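# Pop open the kettle lid using its handle button

## Task

Push down the button on top of the kettle's handle until the lid flips open, with the kettle still upright. At the end the gripper must no longer touch the kettle and the button must have returned to its raised position. The tumbler, the pink cup, the carton, the white mug and the steel pot must all remain upright.

## Robot and tools

Robot: two arms, left_arm and right_arm, each with a two-finger parallel gripper and a wrist camera. Calibrated bases in the scene frame: left_arm at (-0.021, +0.327, 0) m, quat_wxyz (+1.000, 0, 0, -0.021); right_arm at (-0.009, -0.282, 0) m, quat_wxyz (+1.000, 0, 0, -0.002).

Frame: every pose, target and reported hand position uses the scene frame. Origin sits at table-top height, halfway between the nominal bases; +x points out over the table, +z up, and left_arm is on the +y side (camera image sides do not follow arm names). Gripper axes: fingers extend along its +z, and they open and shut along its y. end_effector_position is the point between the pads, roughly 1 cm short of the fingertips. Reported poses may be off by a few centimetres, more at long reach, and friction can leave a resting hand a centimetre or more from its command without any contact.

The row: every arm command is one row of 16 numbers: left_arm x, y, z (metres), qw, qx, qy, qz (unit quaternion, w first), opening; then the same eight for right_arm. Position and quaternion are an absolute pose of the gripper in the scene frame, not an offset. Opening runs from -1 (closed) to +1 (fully open, 0.094 m). Always fill both halves; an idle arm should get its last reported pose and its current opening repeated exactly each call (sending 0 is a real command). To keep a hand's orientation fixed, repeat the same quaternion rather than copying a drifted reading.

execute_actions(actions, cameras): actions is a list of actions; each action is a table of up to 15 rows, one row per 1/30 s control step, with the final row held for the remaining steps of that action's 15. Each target must lie within 0.6 m of that gripper's current position along each of its own axes, or the action is rejected for both arms; if the first action fails this against the last reported state, or any action is malformed, the whole call is rejected. An empty list just returns the state and images. Per step the controller limits motion to 100 mm and 20 degrees from the measured pose, so one action may fall short; the result's "Hand target" line shows where each arm is actually being sent, and you must command the remainder next time. cameras picks images: cam_high, cam_low, cam_left_wrist, cam_right_wrist; omitted, null or ["all"] gives all, [] gives none, an unknown name voids the call.

move(target, speed, blend, opening_speed, blocking, cameras): drives each gripper along a straight line from its Hand target to the absolute pose in target, either one 16-number row or a list of up to 15 rows (no 0.6 m check). speed is top path speed in m/s, 0.002 to 0.5, default 0.25 (turns up to twice that in rad/s), one value or one per target. blend in metres rounds corners of a list (0 stops at each point). opening_speed sets finger rate per second on the -1..+1 scale, at least 0.2. Openings of the first row are sent at the start; openings of later rows are applied only after every arm halts there. A move caps at 10 s of path. Paths ignore obstacles and the other arm, lag and overshoot more when fast or when the arm is nearly straight; steer around an arm's own base rather than close past it. blocking=false returns after about 0.5 s while motion continues; a new move replaces the running one. The result adds a "move:" line: done (within 10 mm and 2 degrees), off_target, moving, held, fault, plus limits such as paced (pose clipped) or held (steps withheld). Neither done nor off_target tells you about contact.

wait(seconds 0 to 10, cameras): lets time pass holding commands; a running move continues. stop(cameras): brakes a running move. zoom_image(camera, region [x0, y0, x1, y1] in pixels, at most 504 by 504, origin top-left): enlarges part of the newest image from that camera. read_manual(section="licences"): licence texts only. finished_scene(scene 1 to 3): ends the scene irreversibly; only call it once the lid is open, the button back up and the hand clear.

Results: grip_measured is the measured opening on the command scale (reads up to about 1.6 mm wide when empty); grip_effort_nm is gripper motor effort, negative closing. Joint torques include gravity and have offsets; joints 1 to 3 wrap at ±28 N m. "within noise" joint velocities mean the arm is still. Step readings list positions for execute_actions calls only. Images are 896x504.

Cautions: press the button gently and slowly; faster contact and targets set farther beyond the surface push harder. Do not knock the kettle or any of the tumbler, pink cup, carton, white mug or steel pot over, and nothing may leave the table. Keep the arms from hitting each other (the clearance check does not cover gripper-to-gripper contact). Avoid holding stretched poses or pushing toward unreachable ones: motors heat, a MOTOR HOT line appears at 75 °C, a fault folds the arm at 90 °C, and it drops at 100 °C. Thinking time lets the scene run on.

Each tool is called after ">>>" as a command line: name --argument value for each argument, lists and objects as JSON in quotes; but a table of rows of numbers goes row by row, as --pt "numbers of a row", without its own name.

## Session

>>> execute_actions --actions '[]'

Scene clock: 0.00 s.
left_arm: end_effector_position=(+0.1295, +0.2011, +0.1659) grip_measured=+1.000 grip_effort_nm=n/a end_effector_quat_wxyz=(+0.507, +0.542, +0.636, -0.210) | right_arm: end_effector_position=(+0.1812, -0.1439, +0.1820) grip_measured=+1.000 grip_effort_nm=n/a end_effector_quat_wxyz=(+0.297, +0.147, +0.941, -0.074)
Joint positions: left_arm=[0.28 0.562 0.48 -1 1.103 1.346 0.094] | right_arm=[1.081 1.29 1.148 -1.362 0.618 1.366 0.094]
Joint velocities: within noise
Joint torques (N m): no reading
Motor temperatures (°C): left_arm=[26 34 28 27 26 26 25] | right_arm=[25 32 29 29 29 26 25]
Heat: left arm: 34 °C; right arm: 32 °C.
Hand target: left_arm +0.1268, +0.1995, +0.1677; +0.507, +0.540, +0.636, -0.218 | right_arm +0.1835, -0.1447, +0.1878; +0.306, +0.149, +0.938, -0.071
Tool commands: left_gripper/opening=+1.0 right_gripper/opening=+1.0

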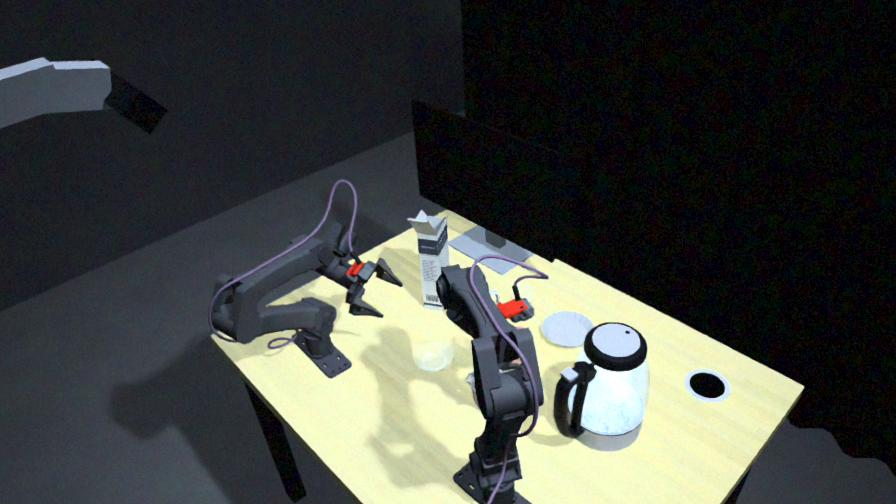

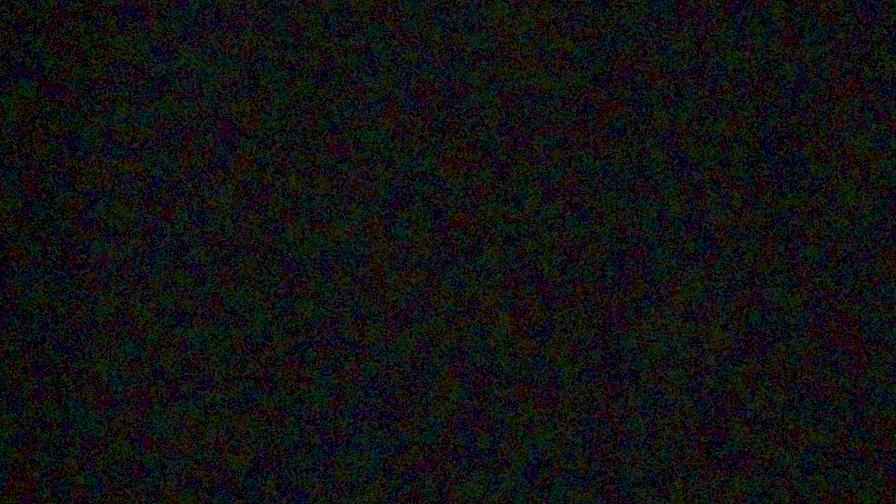

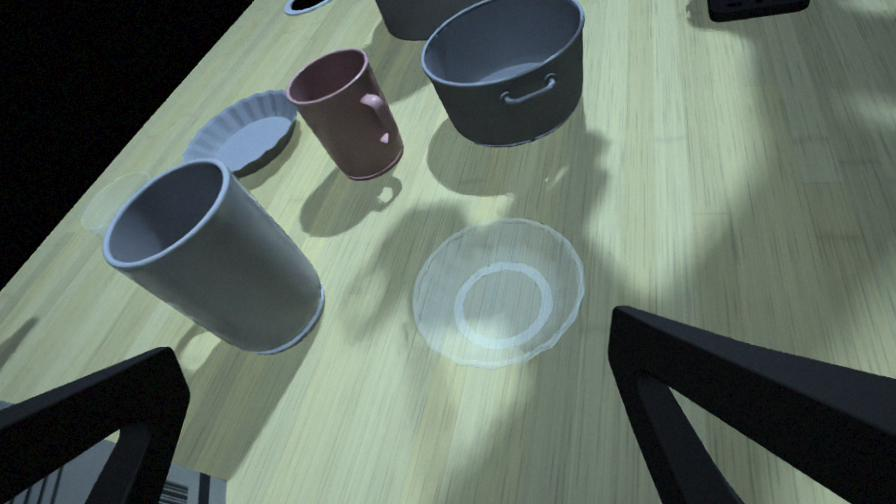

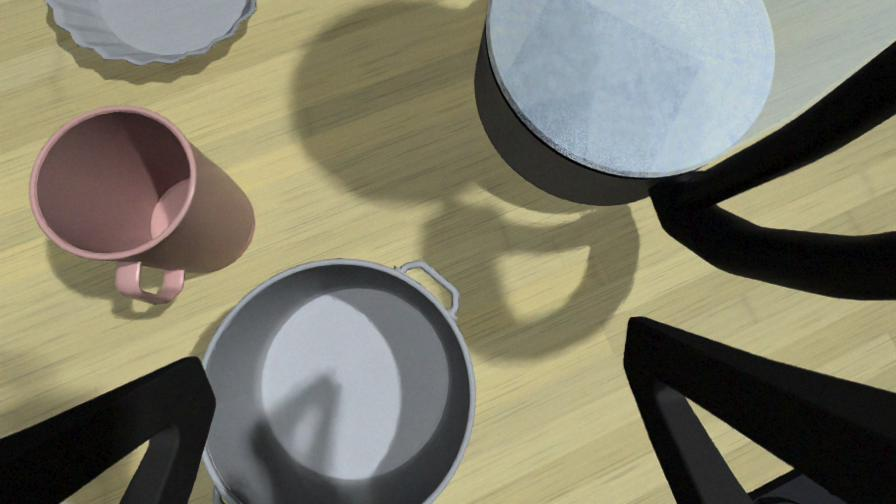

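>>> zoom_image --camera "cam_high" --region '[440, 260, 740, 480]'

>>> zoom_image --camera "cam_right_wrist" --region '[396, 0, 896, 330]'

Scaled by 1.680 from the camera's 896x504 image, which has a finer 1280x720 frame.

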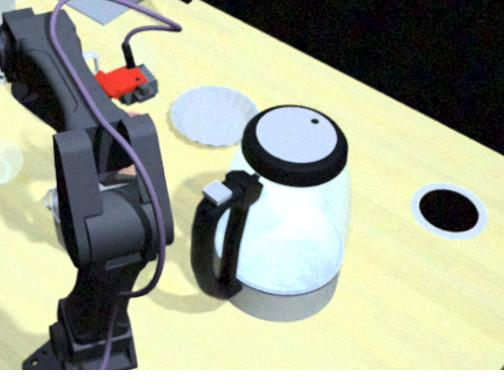

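Scaled by 1.008 from the camera's 896x504 image, which has a finer 1280x720 frame.

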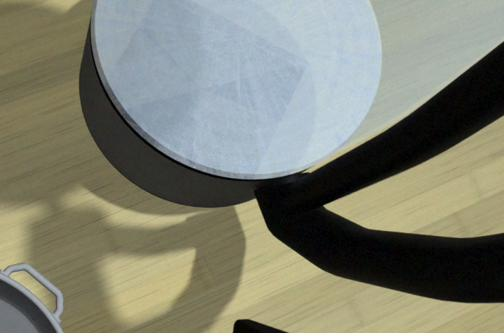

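>>> move --target '[0.1268,0.1995,0.1677,0.507,0.540,0.636,-0.218,1.0,0.15,-0.18,0.32,0.306,0.149,0.938,-0.071,-0.9]' --speed 0.2 --cameras '["cam_high","cam_right_wrist"]'

Scene clock: 26.77 s.
left_arm: end_effector_position=(+0.1295, +0.2011, +0.1659) grip_measured=+1.000 grip_effort_nm=-0.007 end_effector_quat_wxyz=(+0.507, +0.542, +0.636, -0.210) | right_arm: end_effector_position=(+0.1502, -0.1772, +0.3140) grip_measured=-0.898 grip_effort_nm=-0.164 end_effector_quat_wxyz=(+0.335, +0.093, +0.932, +0.102)
Joint positions: left_arm=[0.28 0.562 0.48 -1 1.103 1.346 0.094] | right_arm=[1.063 0.986 1.491 -1.563 0.522 1.119 0.005]
Joint velocities: within noise
Joint torques (N m): left_arm=[-0.23 1.02 5.97 0.94 0.57 -0.01] | right_arm=[-0.47 -0.29 7.15 1.1 0.31 -0.06]
Motor temperatures (°C): left_arm=[26 34 29 28 27 26 25] | right_arm=[25 32 31 29 29 26 25]
Heat: left arm: 34 °C; right arm: 32 °C.
Hand target: left_arm +0.1269, +0.1994, +0.1677; +0.507, +0.540, +0.636, -0.218 | right_arm +0.1508, -0.1801, +0.3193; +0.340, +0.091, +0.930, +0.101
Off the commanded pose: left_arm 0.004 m, 1 deg | right_arm 0.007 m, 21 deg; orientation clipped.
joint sent to its limit (right arm) — joint 4 (wrist pitch), lower limit. The joint targets are off in orientation, not in position.
move: off_target (right_arm); limits=paced
Images, in order (width x height): cam_high 896x504, cam_right_wrist 896x504.

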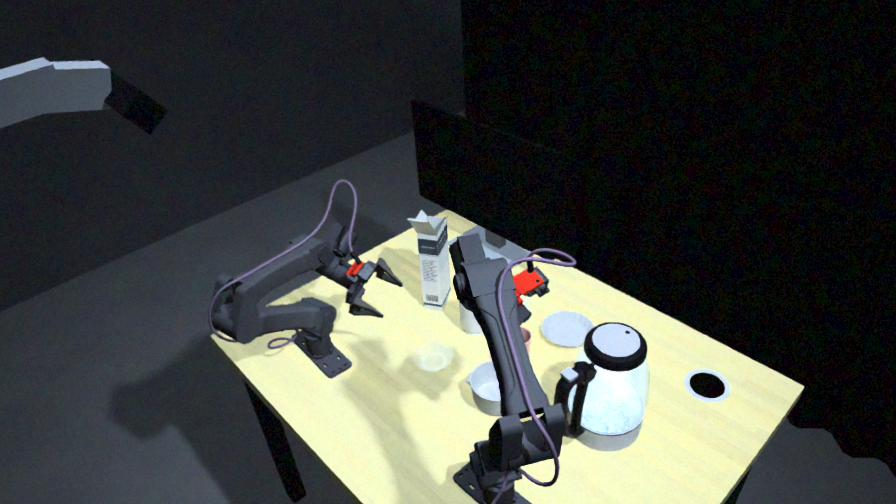

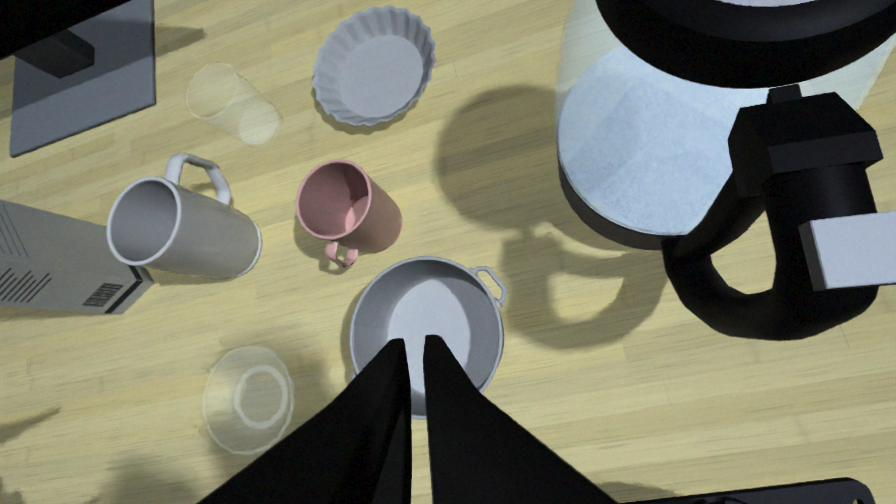

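>>> move --target '[0.1268,0.1995,0.1677,0.507,0.540,0.636,-0.218,1.0,0.145,-0.305,0.295,0.167,0.753,0.621,0.138,-0.95]' --speed 0.2 --cameras '["cam_high","cam_right_wrist","cam_left_wrist"]'

Scene clock: 77.73 s.
left_arm: end_effector_position=(+0.1295, +0.2011, +0.1659) grip_measured=+1.000 grip_effort_nm=-0.007 end_effector_quat_wxyz=(+0.507, +0.542, +0.636, -0.210) | right_arm: end_effector_position=(+0.1488, -0.3049, +0.2999) grip_measured=-0.948 grip_effort_nm=-0.164 end_effector_quat_wxyz=(+0.222, +0.733, +0.614, +0.191)
Joint positions: left_arm=[0.28 0.562 0.48 -1 1.103 1.346 0.094] | right_arm=[-0.118 0.871 1.456 -1.563 0.024 1.619 0.002]
Joint velocities: left_arm=[within noise] | right_arm=[0.002 -0.017 0.056 0.081 -0.051 0.066 0.001]
Joint torques (N m): left_arm=[-0.29 1.22 6 0.94 0.61 -0.05] | right_arm=[-0.44 0.57 4.22 1.28 -0.02 0.13]
Motor temperatures (°C): left_arm=[26 34 30 28 27 26 25] | right_arm=[25 31 31 30 29 26 25]
Heat: left arm: 34 °C; right arm: 31 °C.
Hand target: left_arm +0.1269, +0.1994, +0.1677; +0.507, +0.540, +0.636, -0.218 | right_arm +0.1456, -0.3051, +0.2945; +0.214, +0.739, +0.611, +0.185
Off the commanded pose: left_arm 0.004 m, 1 deg | right_arm 0.006 m, 9 deg.
joint sent to its limit (right arm) — joint 4 (wrist pitch), lower limit. The joint targets are off in orientation, not in position.
move: off_target (right_arm)
Images, in order (width x height): cam_high 896x504, cam_left_wrist 896x504, cam_right_wrist 896x504.

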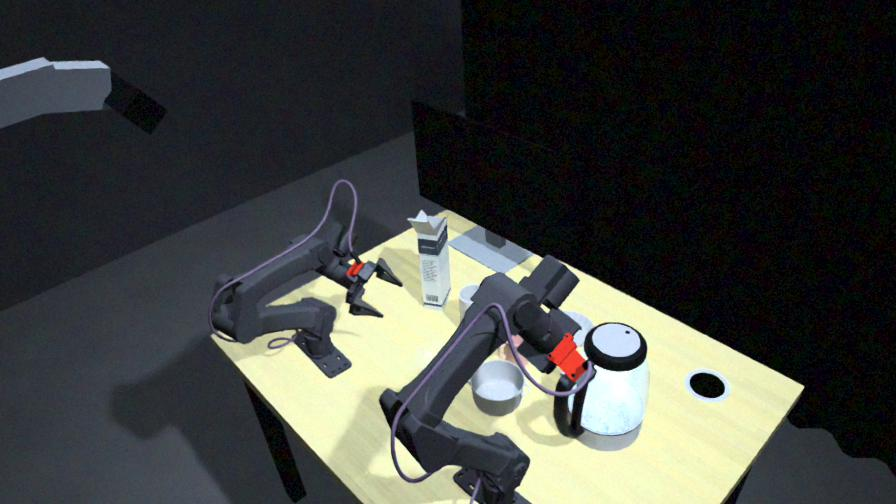

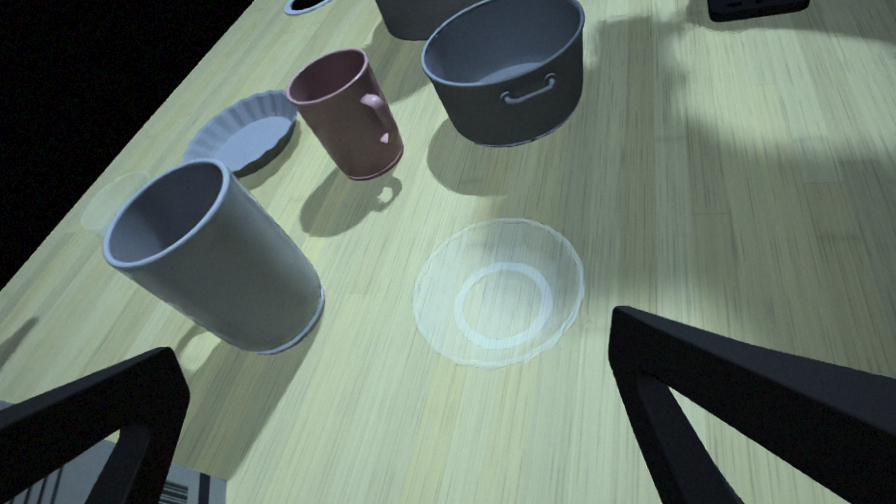

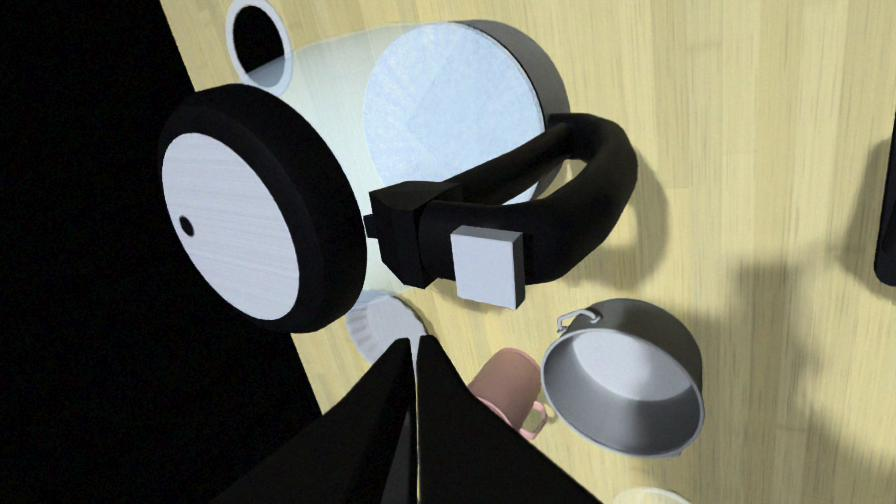

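>>> move --target '[0.1268,0.1995,0.1677,0.507,0.540,0.636,-0.218,1.0,0.154,-0.302,0.262,0.214,0.739,0.611,0.185,-0.95]' --speed 0.1 --cameras '["cam_right_wrist"]'

Scene clock: 88.43 s.
left_arm: end_effector_position=(+0.1295, +0.2011, +0.1659) grip_measured=+1.000 grip_effort_nm=-0.002 end_effector_quat_wxyz=(+0.507, +0.542, +0.636, -0.210) | right_arm: end_effector_position=(+0.1550, -0.3006, +0.2642) grip_measured=-0.948 grip_effort_nm=-0.159 end_effector_quat_wxyz=(+0.209, +0.738, +0.614, +0.187)
Joint positions: left_arm=[0.28 0.562 0.48 -1 1.103 1.346 0.094] | right_arm=[-0.072 0.817 1.278 -1.465 0.039 1.668 0.002]
Joint velocities: within noise
Joint torques (N m): left_arm=[-0.13 1.06 6.13 0.92 0.65 -0.02] | right_arm=[0.54 -0.28 4.7 1.45 0.15 0.13]
Motor temperatures (°C): left_arm=[26 34 30 28 27 26 25] | right_arm=[25 31 30 30 29 26 25]
Heat: left arm: 34 °C; right arm: 31 °C.
Hand target: left_arm +0.1269, +0.1994, +0.1677; +0.507, +0.540, +0.636, -0.218 | right_arm +0.1540, -0.3020, +0.2620; +0.214, +0.739, +0.611, +0.185
Off the commanded pose: left_arm 0.004 m, 1 deg | right_arm 0.003 m, 1 deg.
move: done
Images, in order (width x height): cam_right_wrist 896x504.

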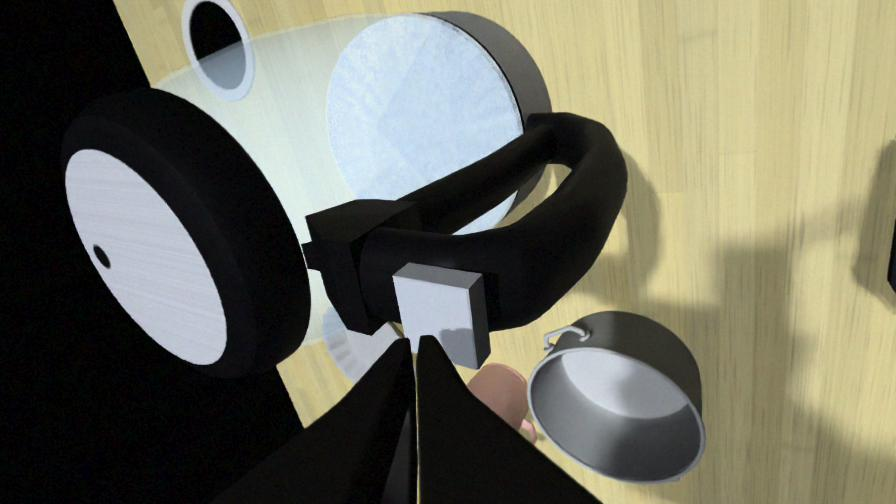

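>>> move --target '[0.1268,0.1995,0.1677,0.507,0.540,0.636,-0.218,1.0,0.151,-0.302,0.247,0.214,0.739,0.611,0.185,-0.95]' --speed 0.05 --cameras '["cam_right_wrist"]'

Scene clock: 94.07 s.
left_arm: end_effector_position=(+0.1295, +0.2011, +0.1659) grip_measured=+1.000 grip_effort_nm=-0.002 end_effector_quat_wxyz=(+0.507, +0.542, +0.636, -0.210) | right_arm: end_effector_position=(+0.1516, -0.3005, +0.2515) grip_measured=-0.948 grip_effort_nm=-0.159 end_effector_quat_wxyz=(+0.212, +0.738, +0.613, +0.189)
Joint positions: left_arm=[0.28 0.562 0.48 -1 1.103 1.346 0.094] | right_arm=[-0.072 0.769 1.205 -1.432 0.039 1.669 0.002]
Joint velocities: within noise
Joint torques (N m): left_arm=[-0.27 1.39 5.93 0.93 0.61 0.03] | right_arm=[0.34 0.28 4.37 1.46 0.14 0.11]
Motor temperatures (°C): left_arm=[26 34 30 28 27 26 25] | right_arm=[25 31 30 31 29 26 25]
Heat: left arm: 34 °C; right arm: 31 °C.
Hand target: left_arm +0.1269, +0.1994, +0.1677; +0.507, +0.540, +0.636, -0.218 | right_arm +0.1510, -0.3020, +0.2470; +0.214, +0.739, +0.611, +0.185
Off the commanded pose: left_arm 0.004 m, 1 deg | right_arm 0.005 m, 1 deg.
move: done
Images, in order (width x height): cam_right_wrist 896x504.

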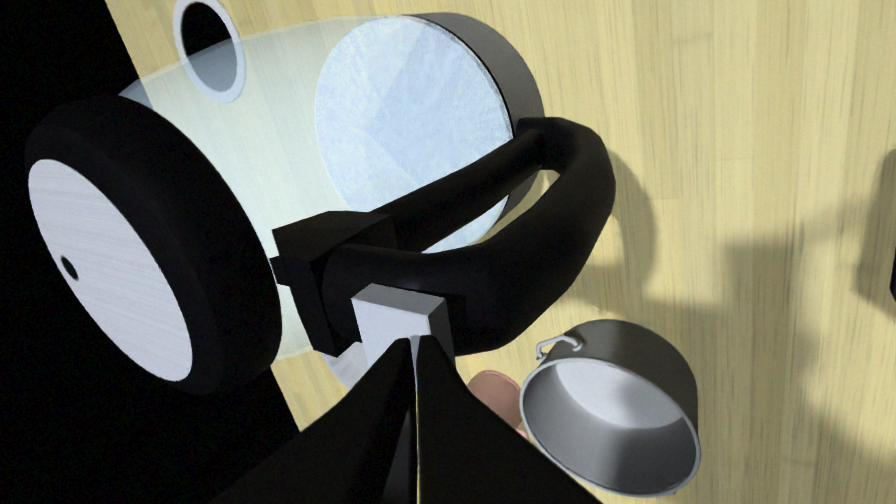

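>>> move --target '[0.1268,0.1995,0.1677,0.507,0.540,0.636,-0.218,1.0,0.152,-0.305,0.239,0.214,0.739,0.611,0.185,-0.95]' --speed 0.05 --cameras '["cam_high","cam_right_wrist"]'

Scene clock: 98.10 s.
left_arm: end_effector_position=(+0.1295, +0.2011, +0.1659) grip_measured=+1.000 grip_effort_nm=-0.002 end_effector_quat_wxyz=(+0.507, +0.542, +0.636, -0.210) | right_arm: end_effector_position=(+0.1591, -0.3045, +0.2513) grip_measured=-0.948 grip_effort_nm=-0.149 end_effector_quat_wxyz=(+0.227, +0.737, +0.603, +0.202)
Joint positions: left_arm=[0.28 0.562 0.48 -1 1.103 1.346 0.094] | right_arm=[-0.103 0.751 1.173 -1.375 0.029 1.654 0.002]
Joint velocities: within noise
Joint torques (N m): left_arm=[-0.02 1.39 6.3 0.92 0.67 0] | right_arm=[-0.55 0.59 3.95 1.17 -0.01 -0.1]
Motor temperatures (°C): left_arm=[26 33 30 28 27 26 25] | right_arm=[25 31 30 31 29 26 25]
Heat: left arm: 33 °C; right arm: 31 °C.
Hand target: left_arm +0.1269, +0.1994, +0.1677; +0.507, +0.540, +0.636, -0.218 | right_arm +0.1521, -0.3049, +0.2393; +0.214, +0.739, +0.611, +0.185
Off the commanded pose: left_arm 0.004 m, 1 deg | right_arm 0.014 m, 3 deg.
move: off_target (right_arm)
Images, in order (width x height): cam_high 896x504, cam_right_wrist 896x504.

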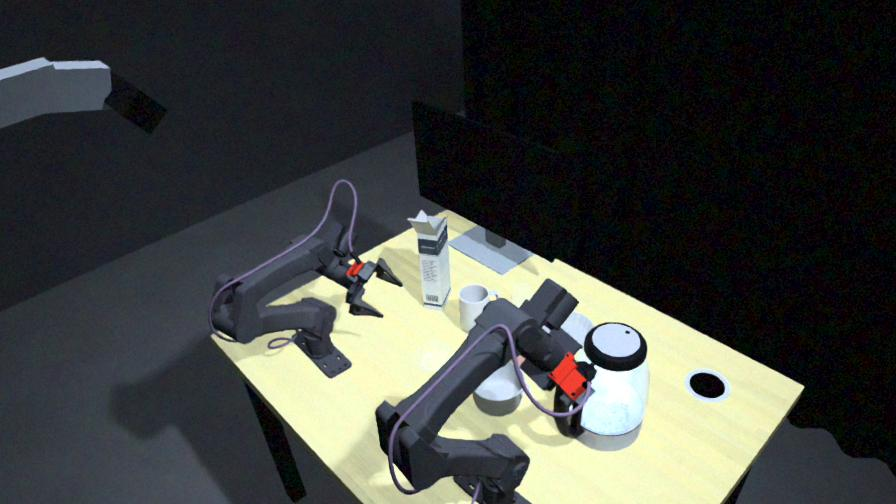

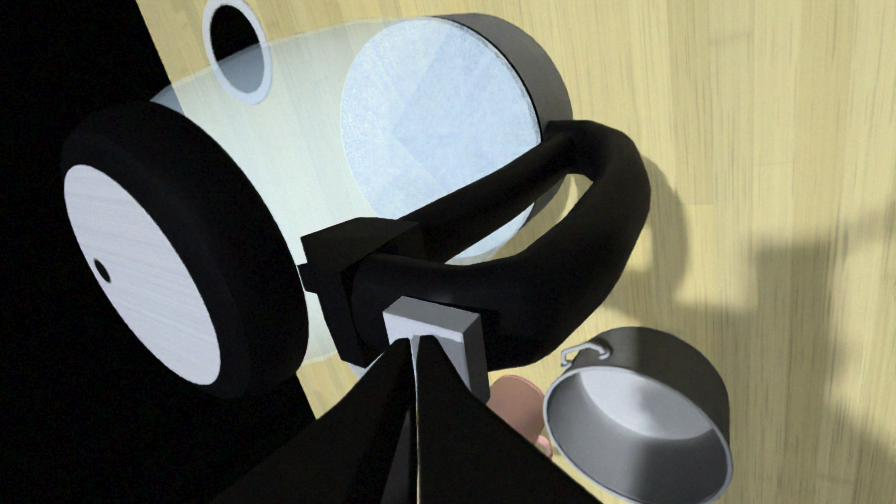

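>>> move --target '[0.1268,0.1995,0.1677,0.507,0.540,0.636,-0.218,1.0,0.145,-0.306,0.228,0.214,0.739,0.611,0.185,-0.95]' --speed 0.05 --cameras '["cam_high","cam_right_wrist"]'

Scene clock: 103.57 s.
left_arm: end_effector_position=(+0.1295, +0.2011, +0.1659) grip_measured=+1.000 grip_effort_nm=-0.007 end_effector_quat_wxyz=(+0.507, +0.542, +0.636, -0.210) | right_arm: end_effector_position=(+0.1587, -0.3050, +0.2456) grip_measured=-0.948 grip_effort_nm=-0.139 end_effector_quat_wxyz=(+0.235, +0.732, +0.602, +0.215)
Joint positions: left_arm=[0.28 0.562 0.48 -1 1.103 1.346 0.094] | right_arm=[-0.13 0.708 1.122 -1.336 0.006 1.63 0.002]
Joint velocities: within noise
Joint torques (N m): left_arm=[-0.31 1.18 6.31 0.93 0.65 0.02] | right_arm=[-0.57 0.65 3.89 0.9 0.07 -0.09]
Motor temperatures (°C): left_arm=[26 33 30 28 27 26 25] | right_arm=[25 31 30 31 29 26 25]
Heat: left arm: 33 °C; right arm: 31 °C.
Hand target: left_arm +0.1269, +0.1994, +0.1677; +0.507, +0.540, +0.636, -0.218 | right_arm +0.1454, -0.3057, +0.2289; +0.214, +0.739, +0.611, +0.185
Off the commanded pose: left_arm 0.004 m, 1 deg | right_arm 0.022 m, 4 deg.
move: off_target (right_arm)
Images, in order (width x height): cam_high 896x504, cam_right_wrist 896x504.

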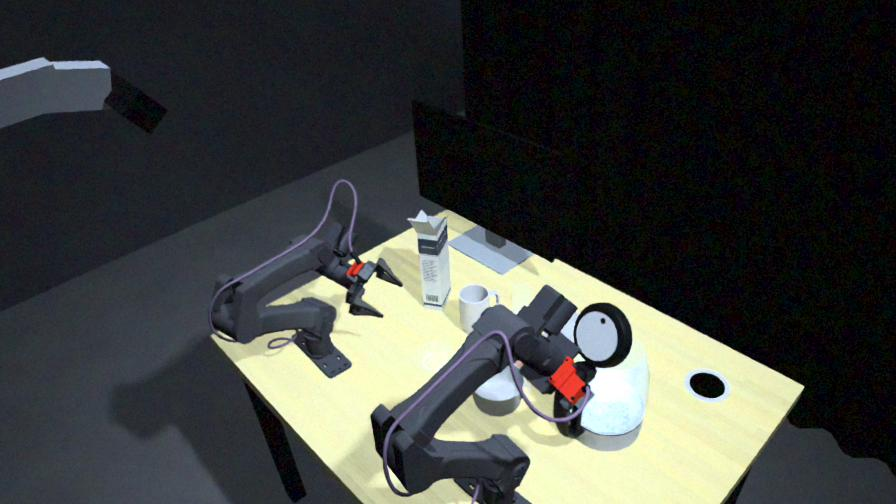

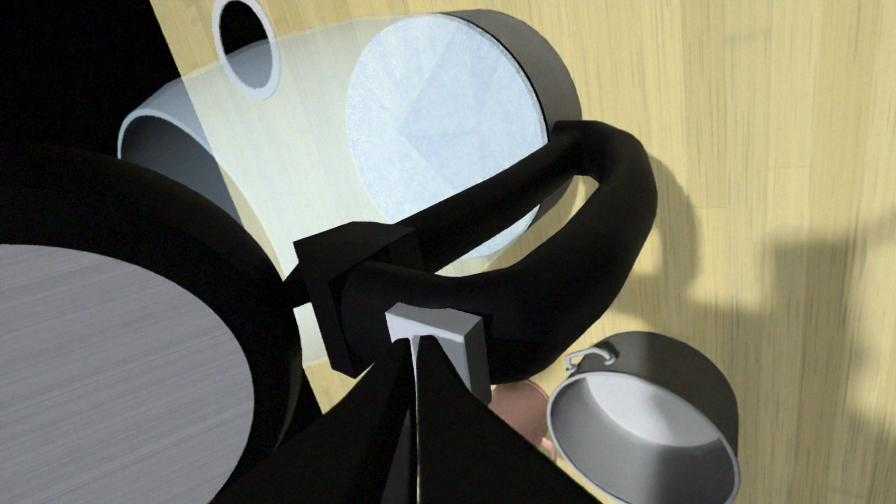

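Lid open. Retract up gently, away from the lid (+y/−x).

>>> move --pt "0.1268 0.1995 0.1677 0.507 0.540 0.636 -0.218 1.0 0.153 -0.305 0.262 0.214 0.739 0.611 0.185 -0.95" --pt "0.140 -0.300 0.30 0.222 0.733 0.614 0.191 1.0 0.140 -0.300 0.30 0.222 0.733 0.614 0.191 -0.95" --speed 0.06 --blocking false --cameras '[]'

>>> stop

Scene clock: 107.83 s.
left_arm: end_effector_position=(+0.1295, +0.2011, +0.1659) grip_measured=+1.000 grip_effort_nm=-0.007 end_effector_quat_wxyz=(+0.507, +0.542, +0.636, -0.210) | right_arm: end_effector_position=(+0.1581, -0.3043, +0.2519) grip_measured=-0.948 grip_effort_nm=-0.134 end_effector_quat_wxyz=(+0.220, +0.736, +0.608, +0.200)
Joint positions: left_arm=[0.28 0.562 0.48 -1 1.103 1.346 0.094] | right_arm=[-0.125 0.763 1.187 -1.391 0.008 1.63 0.002]
Joint velocities: left_arm=[within noise] | right_arm=[0.022 0.217 0.227 -0.227 0.007 -0.051 0]
Joint torques (N m): left_arm=[-0.06 1.22 6.11 0.92 0.61 0] | right_arm=[0.61 1.59 8.59 1.21 0.12 0.08]
Motor temperatures (°C): left_arm=[26 33 30 28 27 26 25] | right_arm=[25 31 30 31 29 26 25]
Heat: left arm: 33 °C; right arm: 31 °C.
Hand target: left_arm +0.1269, +0.1994, +0.1677; +0.507, +0.540, +0.636, -0.218 | right_arm +0.1521, -0.3051, +0.2572; +0.215, +0.739, +0.611, +0.187
Tool commands: left_gripper/opening=+1.0 right_gripper/opening=-0.95
Off the commanded pose: left_arm 0.519 m, 61 deg | right_arm 0.052 m, 1 deg.
move: running; path passed 0 of 2 targets
No camera images: "cameras" was empty.

Scene clock: 108.13 s.
left_arm: end_effector_position=(+0.1295, +0.2011, +0.1659) grip_measured=+1.000 grip_effort_nm=-0.007 end_effector_quat_wxyz=(+0.507, +0.542, +0.636, -0.210) | right_arm: end_effector_position=(+0.1564, -0.3041, +0.2519) grip_measured=-0.948 grip_effort_nm=-0.139 end_effector_quat_wxyz=(+0.210, +0.738, +0.612, +0.189)
Joint positions: left_arm=[0.28 0.562 0.48 -1 1.103 1.346 0.094] | right_arm=[-0.121 0.786 1.209 -1.419 0.012 1.63 0.002]
Joint velocities: within noise
Joint torques (N m): left_arm=[-0.35 1.39 6.19 0.95 0.59 0] | right_arm=[0.55 1.25 8.5 1.1 0.13 0.11]
Motor temperatures (°C): left_arm=[26 33 30 28 27 26 25] | right_arm=[25 31 30 31 29 26 25]
Heat: left arm: 33 °C; right arm: 31 °C.
Hand target: left_arm +0.1269, +0.1994, +0.1677; +0.507, +0.540, +0.636, -0.218 | right_arm +0.1522, -0.3051, +0.2581; +0.214, +0.739, +0.611, +0.186
Tool commands: left_gripper/opening=+1.0 right_gripper/opening=-0.95
Off the commanded pose: left_arm 0.519 m, 61 deg | right_arm 0.051 m, 1 deg.
earlier move: stopped; path passed 0 of 2 targets

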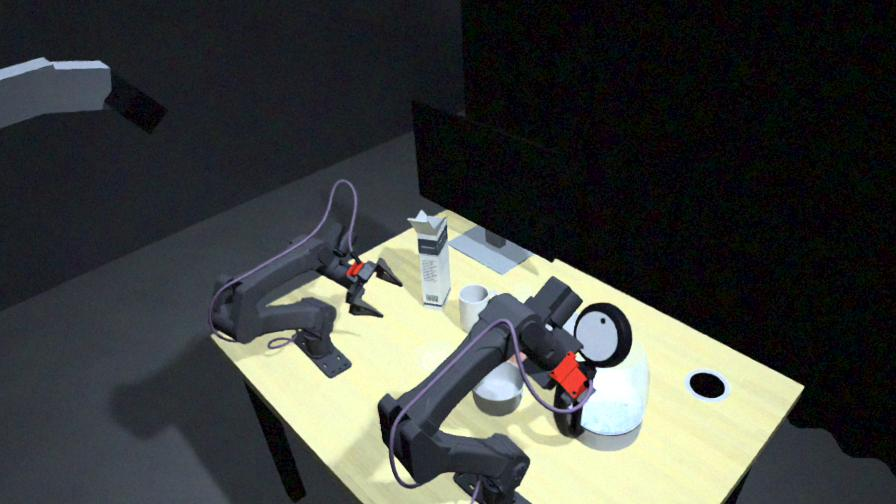

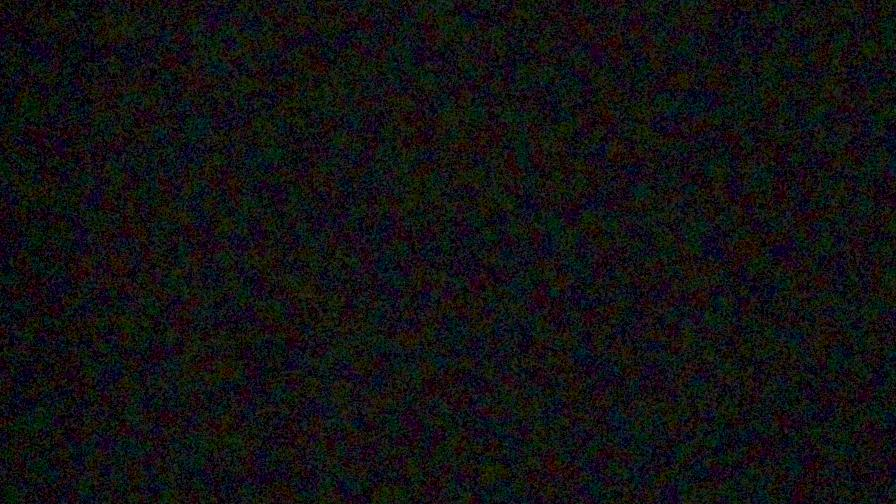

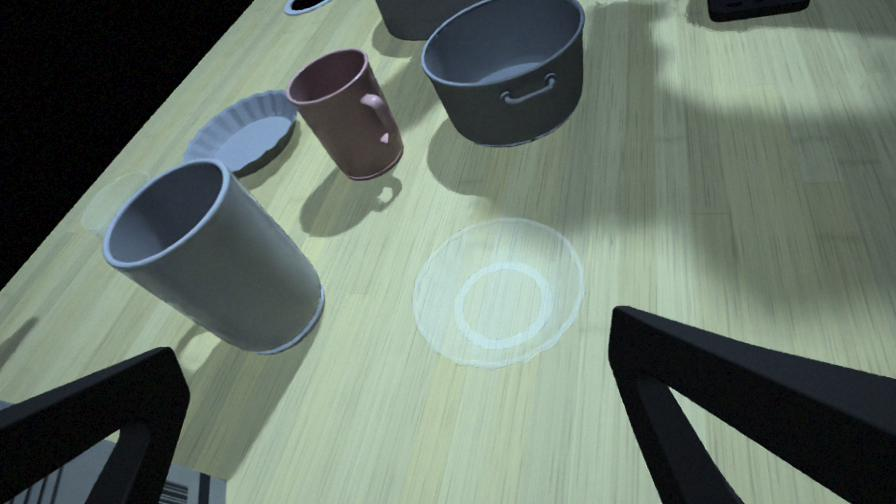

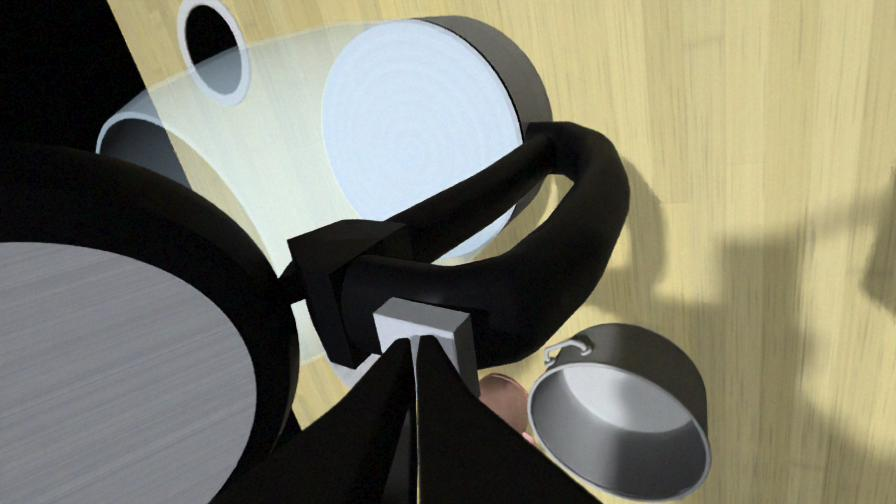

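>>> move --pt "0.1268 0.1995 0.1677 0.507 0.540 0.636 -0.218 1.0 0.152 -0.304 0.272 0.214 0.739 0.611 0.185 -0.95" --pt "0.1268 0.1995 0.1677 0.507 0.540 0.636 -0.218 1.0 0.142 -0.295 0.30 0.222 0.733 0.614 0.191 -0.95" --speed 0.1 --blend 0.01 --cameras '["cam_high","cam_right_wrist"]'

Scene clock: 112.63 s.
left_arm: end_effector_position=(+0.1295, +0.2011, +0.1659) grip_measured=+1.000 grip_effort_nm=-0.007 end_effector_quat_wxyz=(+0.507, +0.542, +0.636, -0.210) | right_arm: end_effector_position=(+0.1437, -0.2934, +0.2935) grip_measured=-0.948 grip_effort_nm=-0.144 end_effector_quat_wxyz=(+0.218, +0.730, +0.617, +0.198)
Joint positions: left_arm=[0.28 0.562 0.48 -1 1.103 1.346 0.094] | right_arm=[0.028 0.836 1.417 -1.561 0.089 1.737 0.002]
Joint velocities: within noise
Joint torques (N m): left_arm=[-0.06 1.2 6.12 0.91 0.63 0.01] | right_arm=[0.54 1.59 7.38 1.26 0.17 0.12]
Motor temperatures (°C): left_arm=[26 33 30 28 27 26 25] | right_arm=[25 31 30 31 29 26 25]
Heat: left arm: 33 °C; right arm: 31 °C.
Hand target: left_arm +0.1269, +0.1994, +0.1677; +0.507, +0.540, +0.636, -0.218 | right_arm +0.1422, -0.2951, +0.2995; +0.226, +0.731, +0.613, +0.199
Off the commanded pose: left_arm 0.004 m, 1 deg | right_arm 0.007 m, 1 deg.
joint sent to its limit (right arm) — joint 4 (wrist pitch), lower limit. The joint targets still meet the commanded pose.
move: done; blend cut to 0.007 m at target 1
Images, in order (width x height): cam_high 896x504, cam_right_wrist 896x504.

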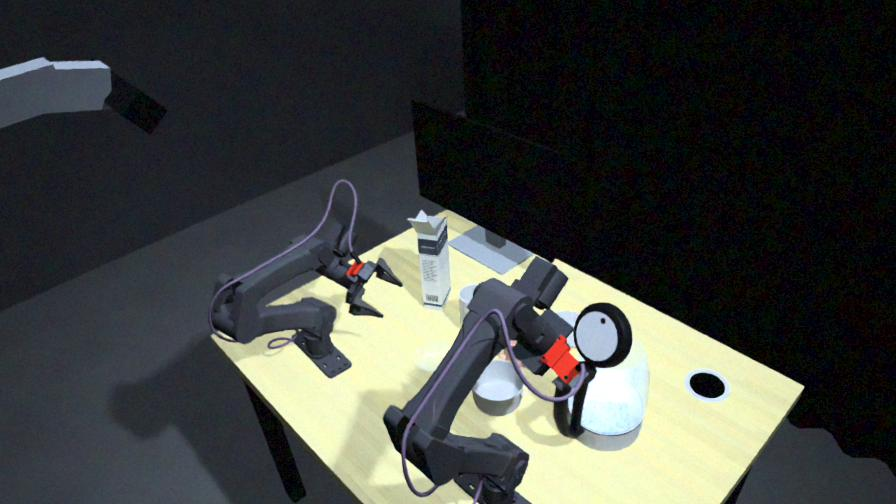

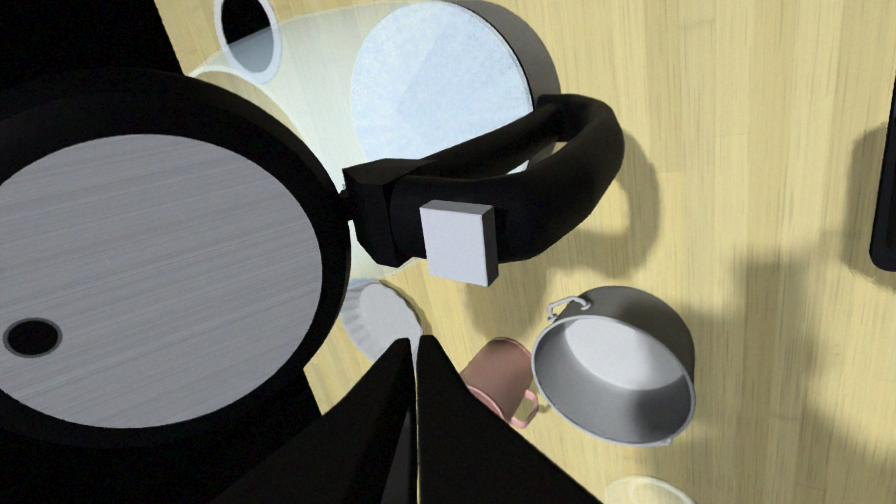

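Off, button up, lid open.

>>> finished_scene --scene 2

The scene is finished: the task was done.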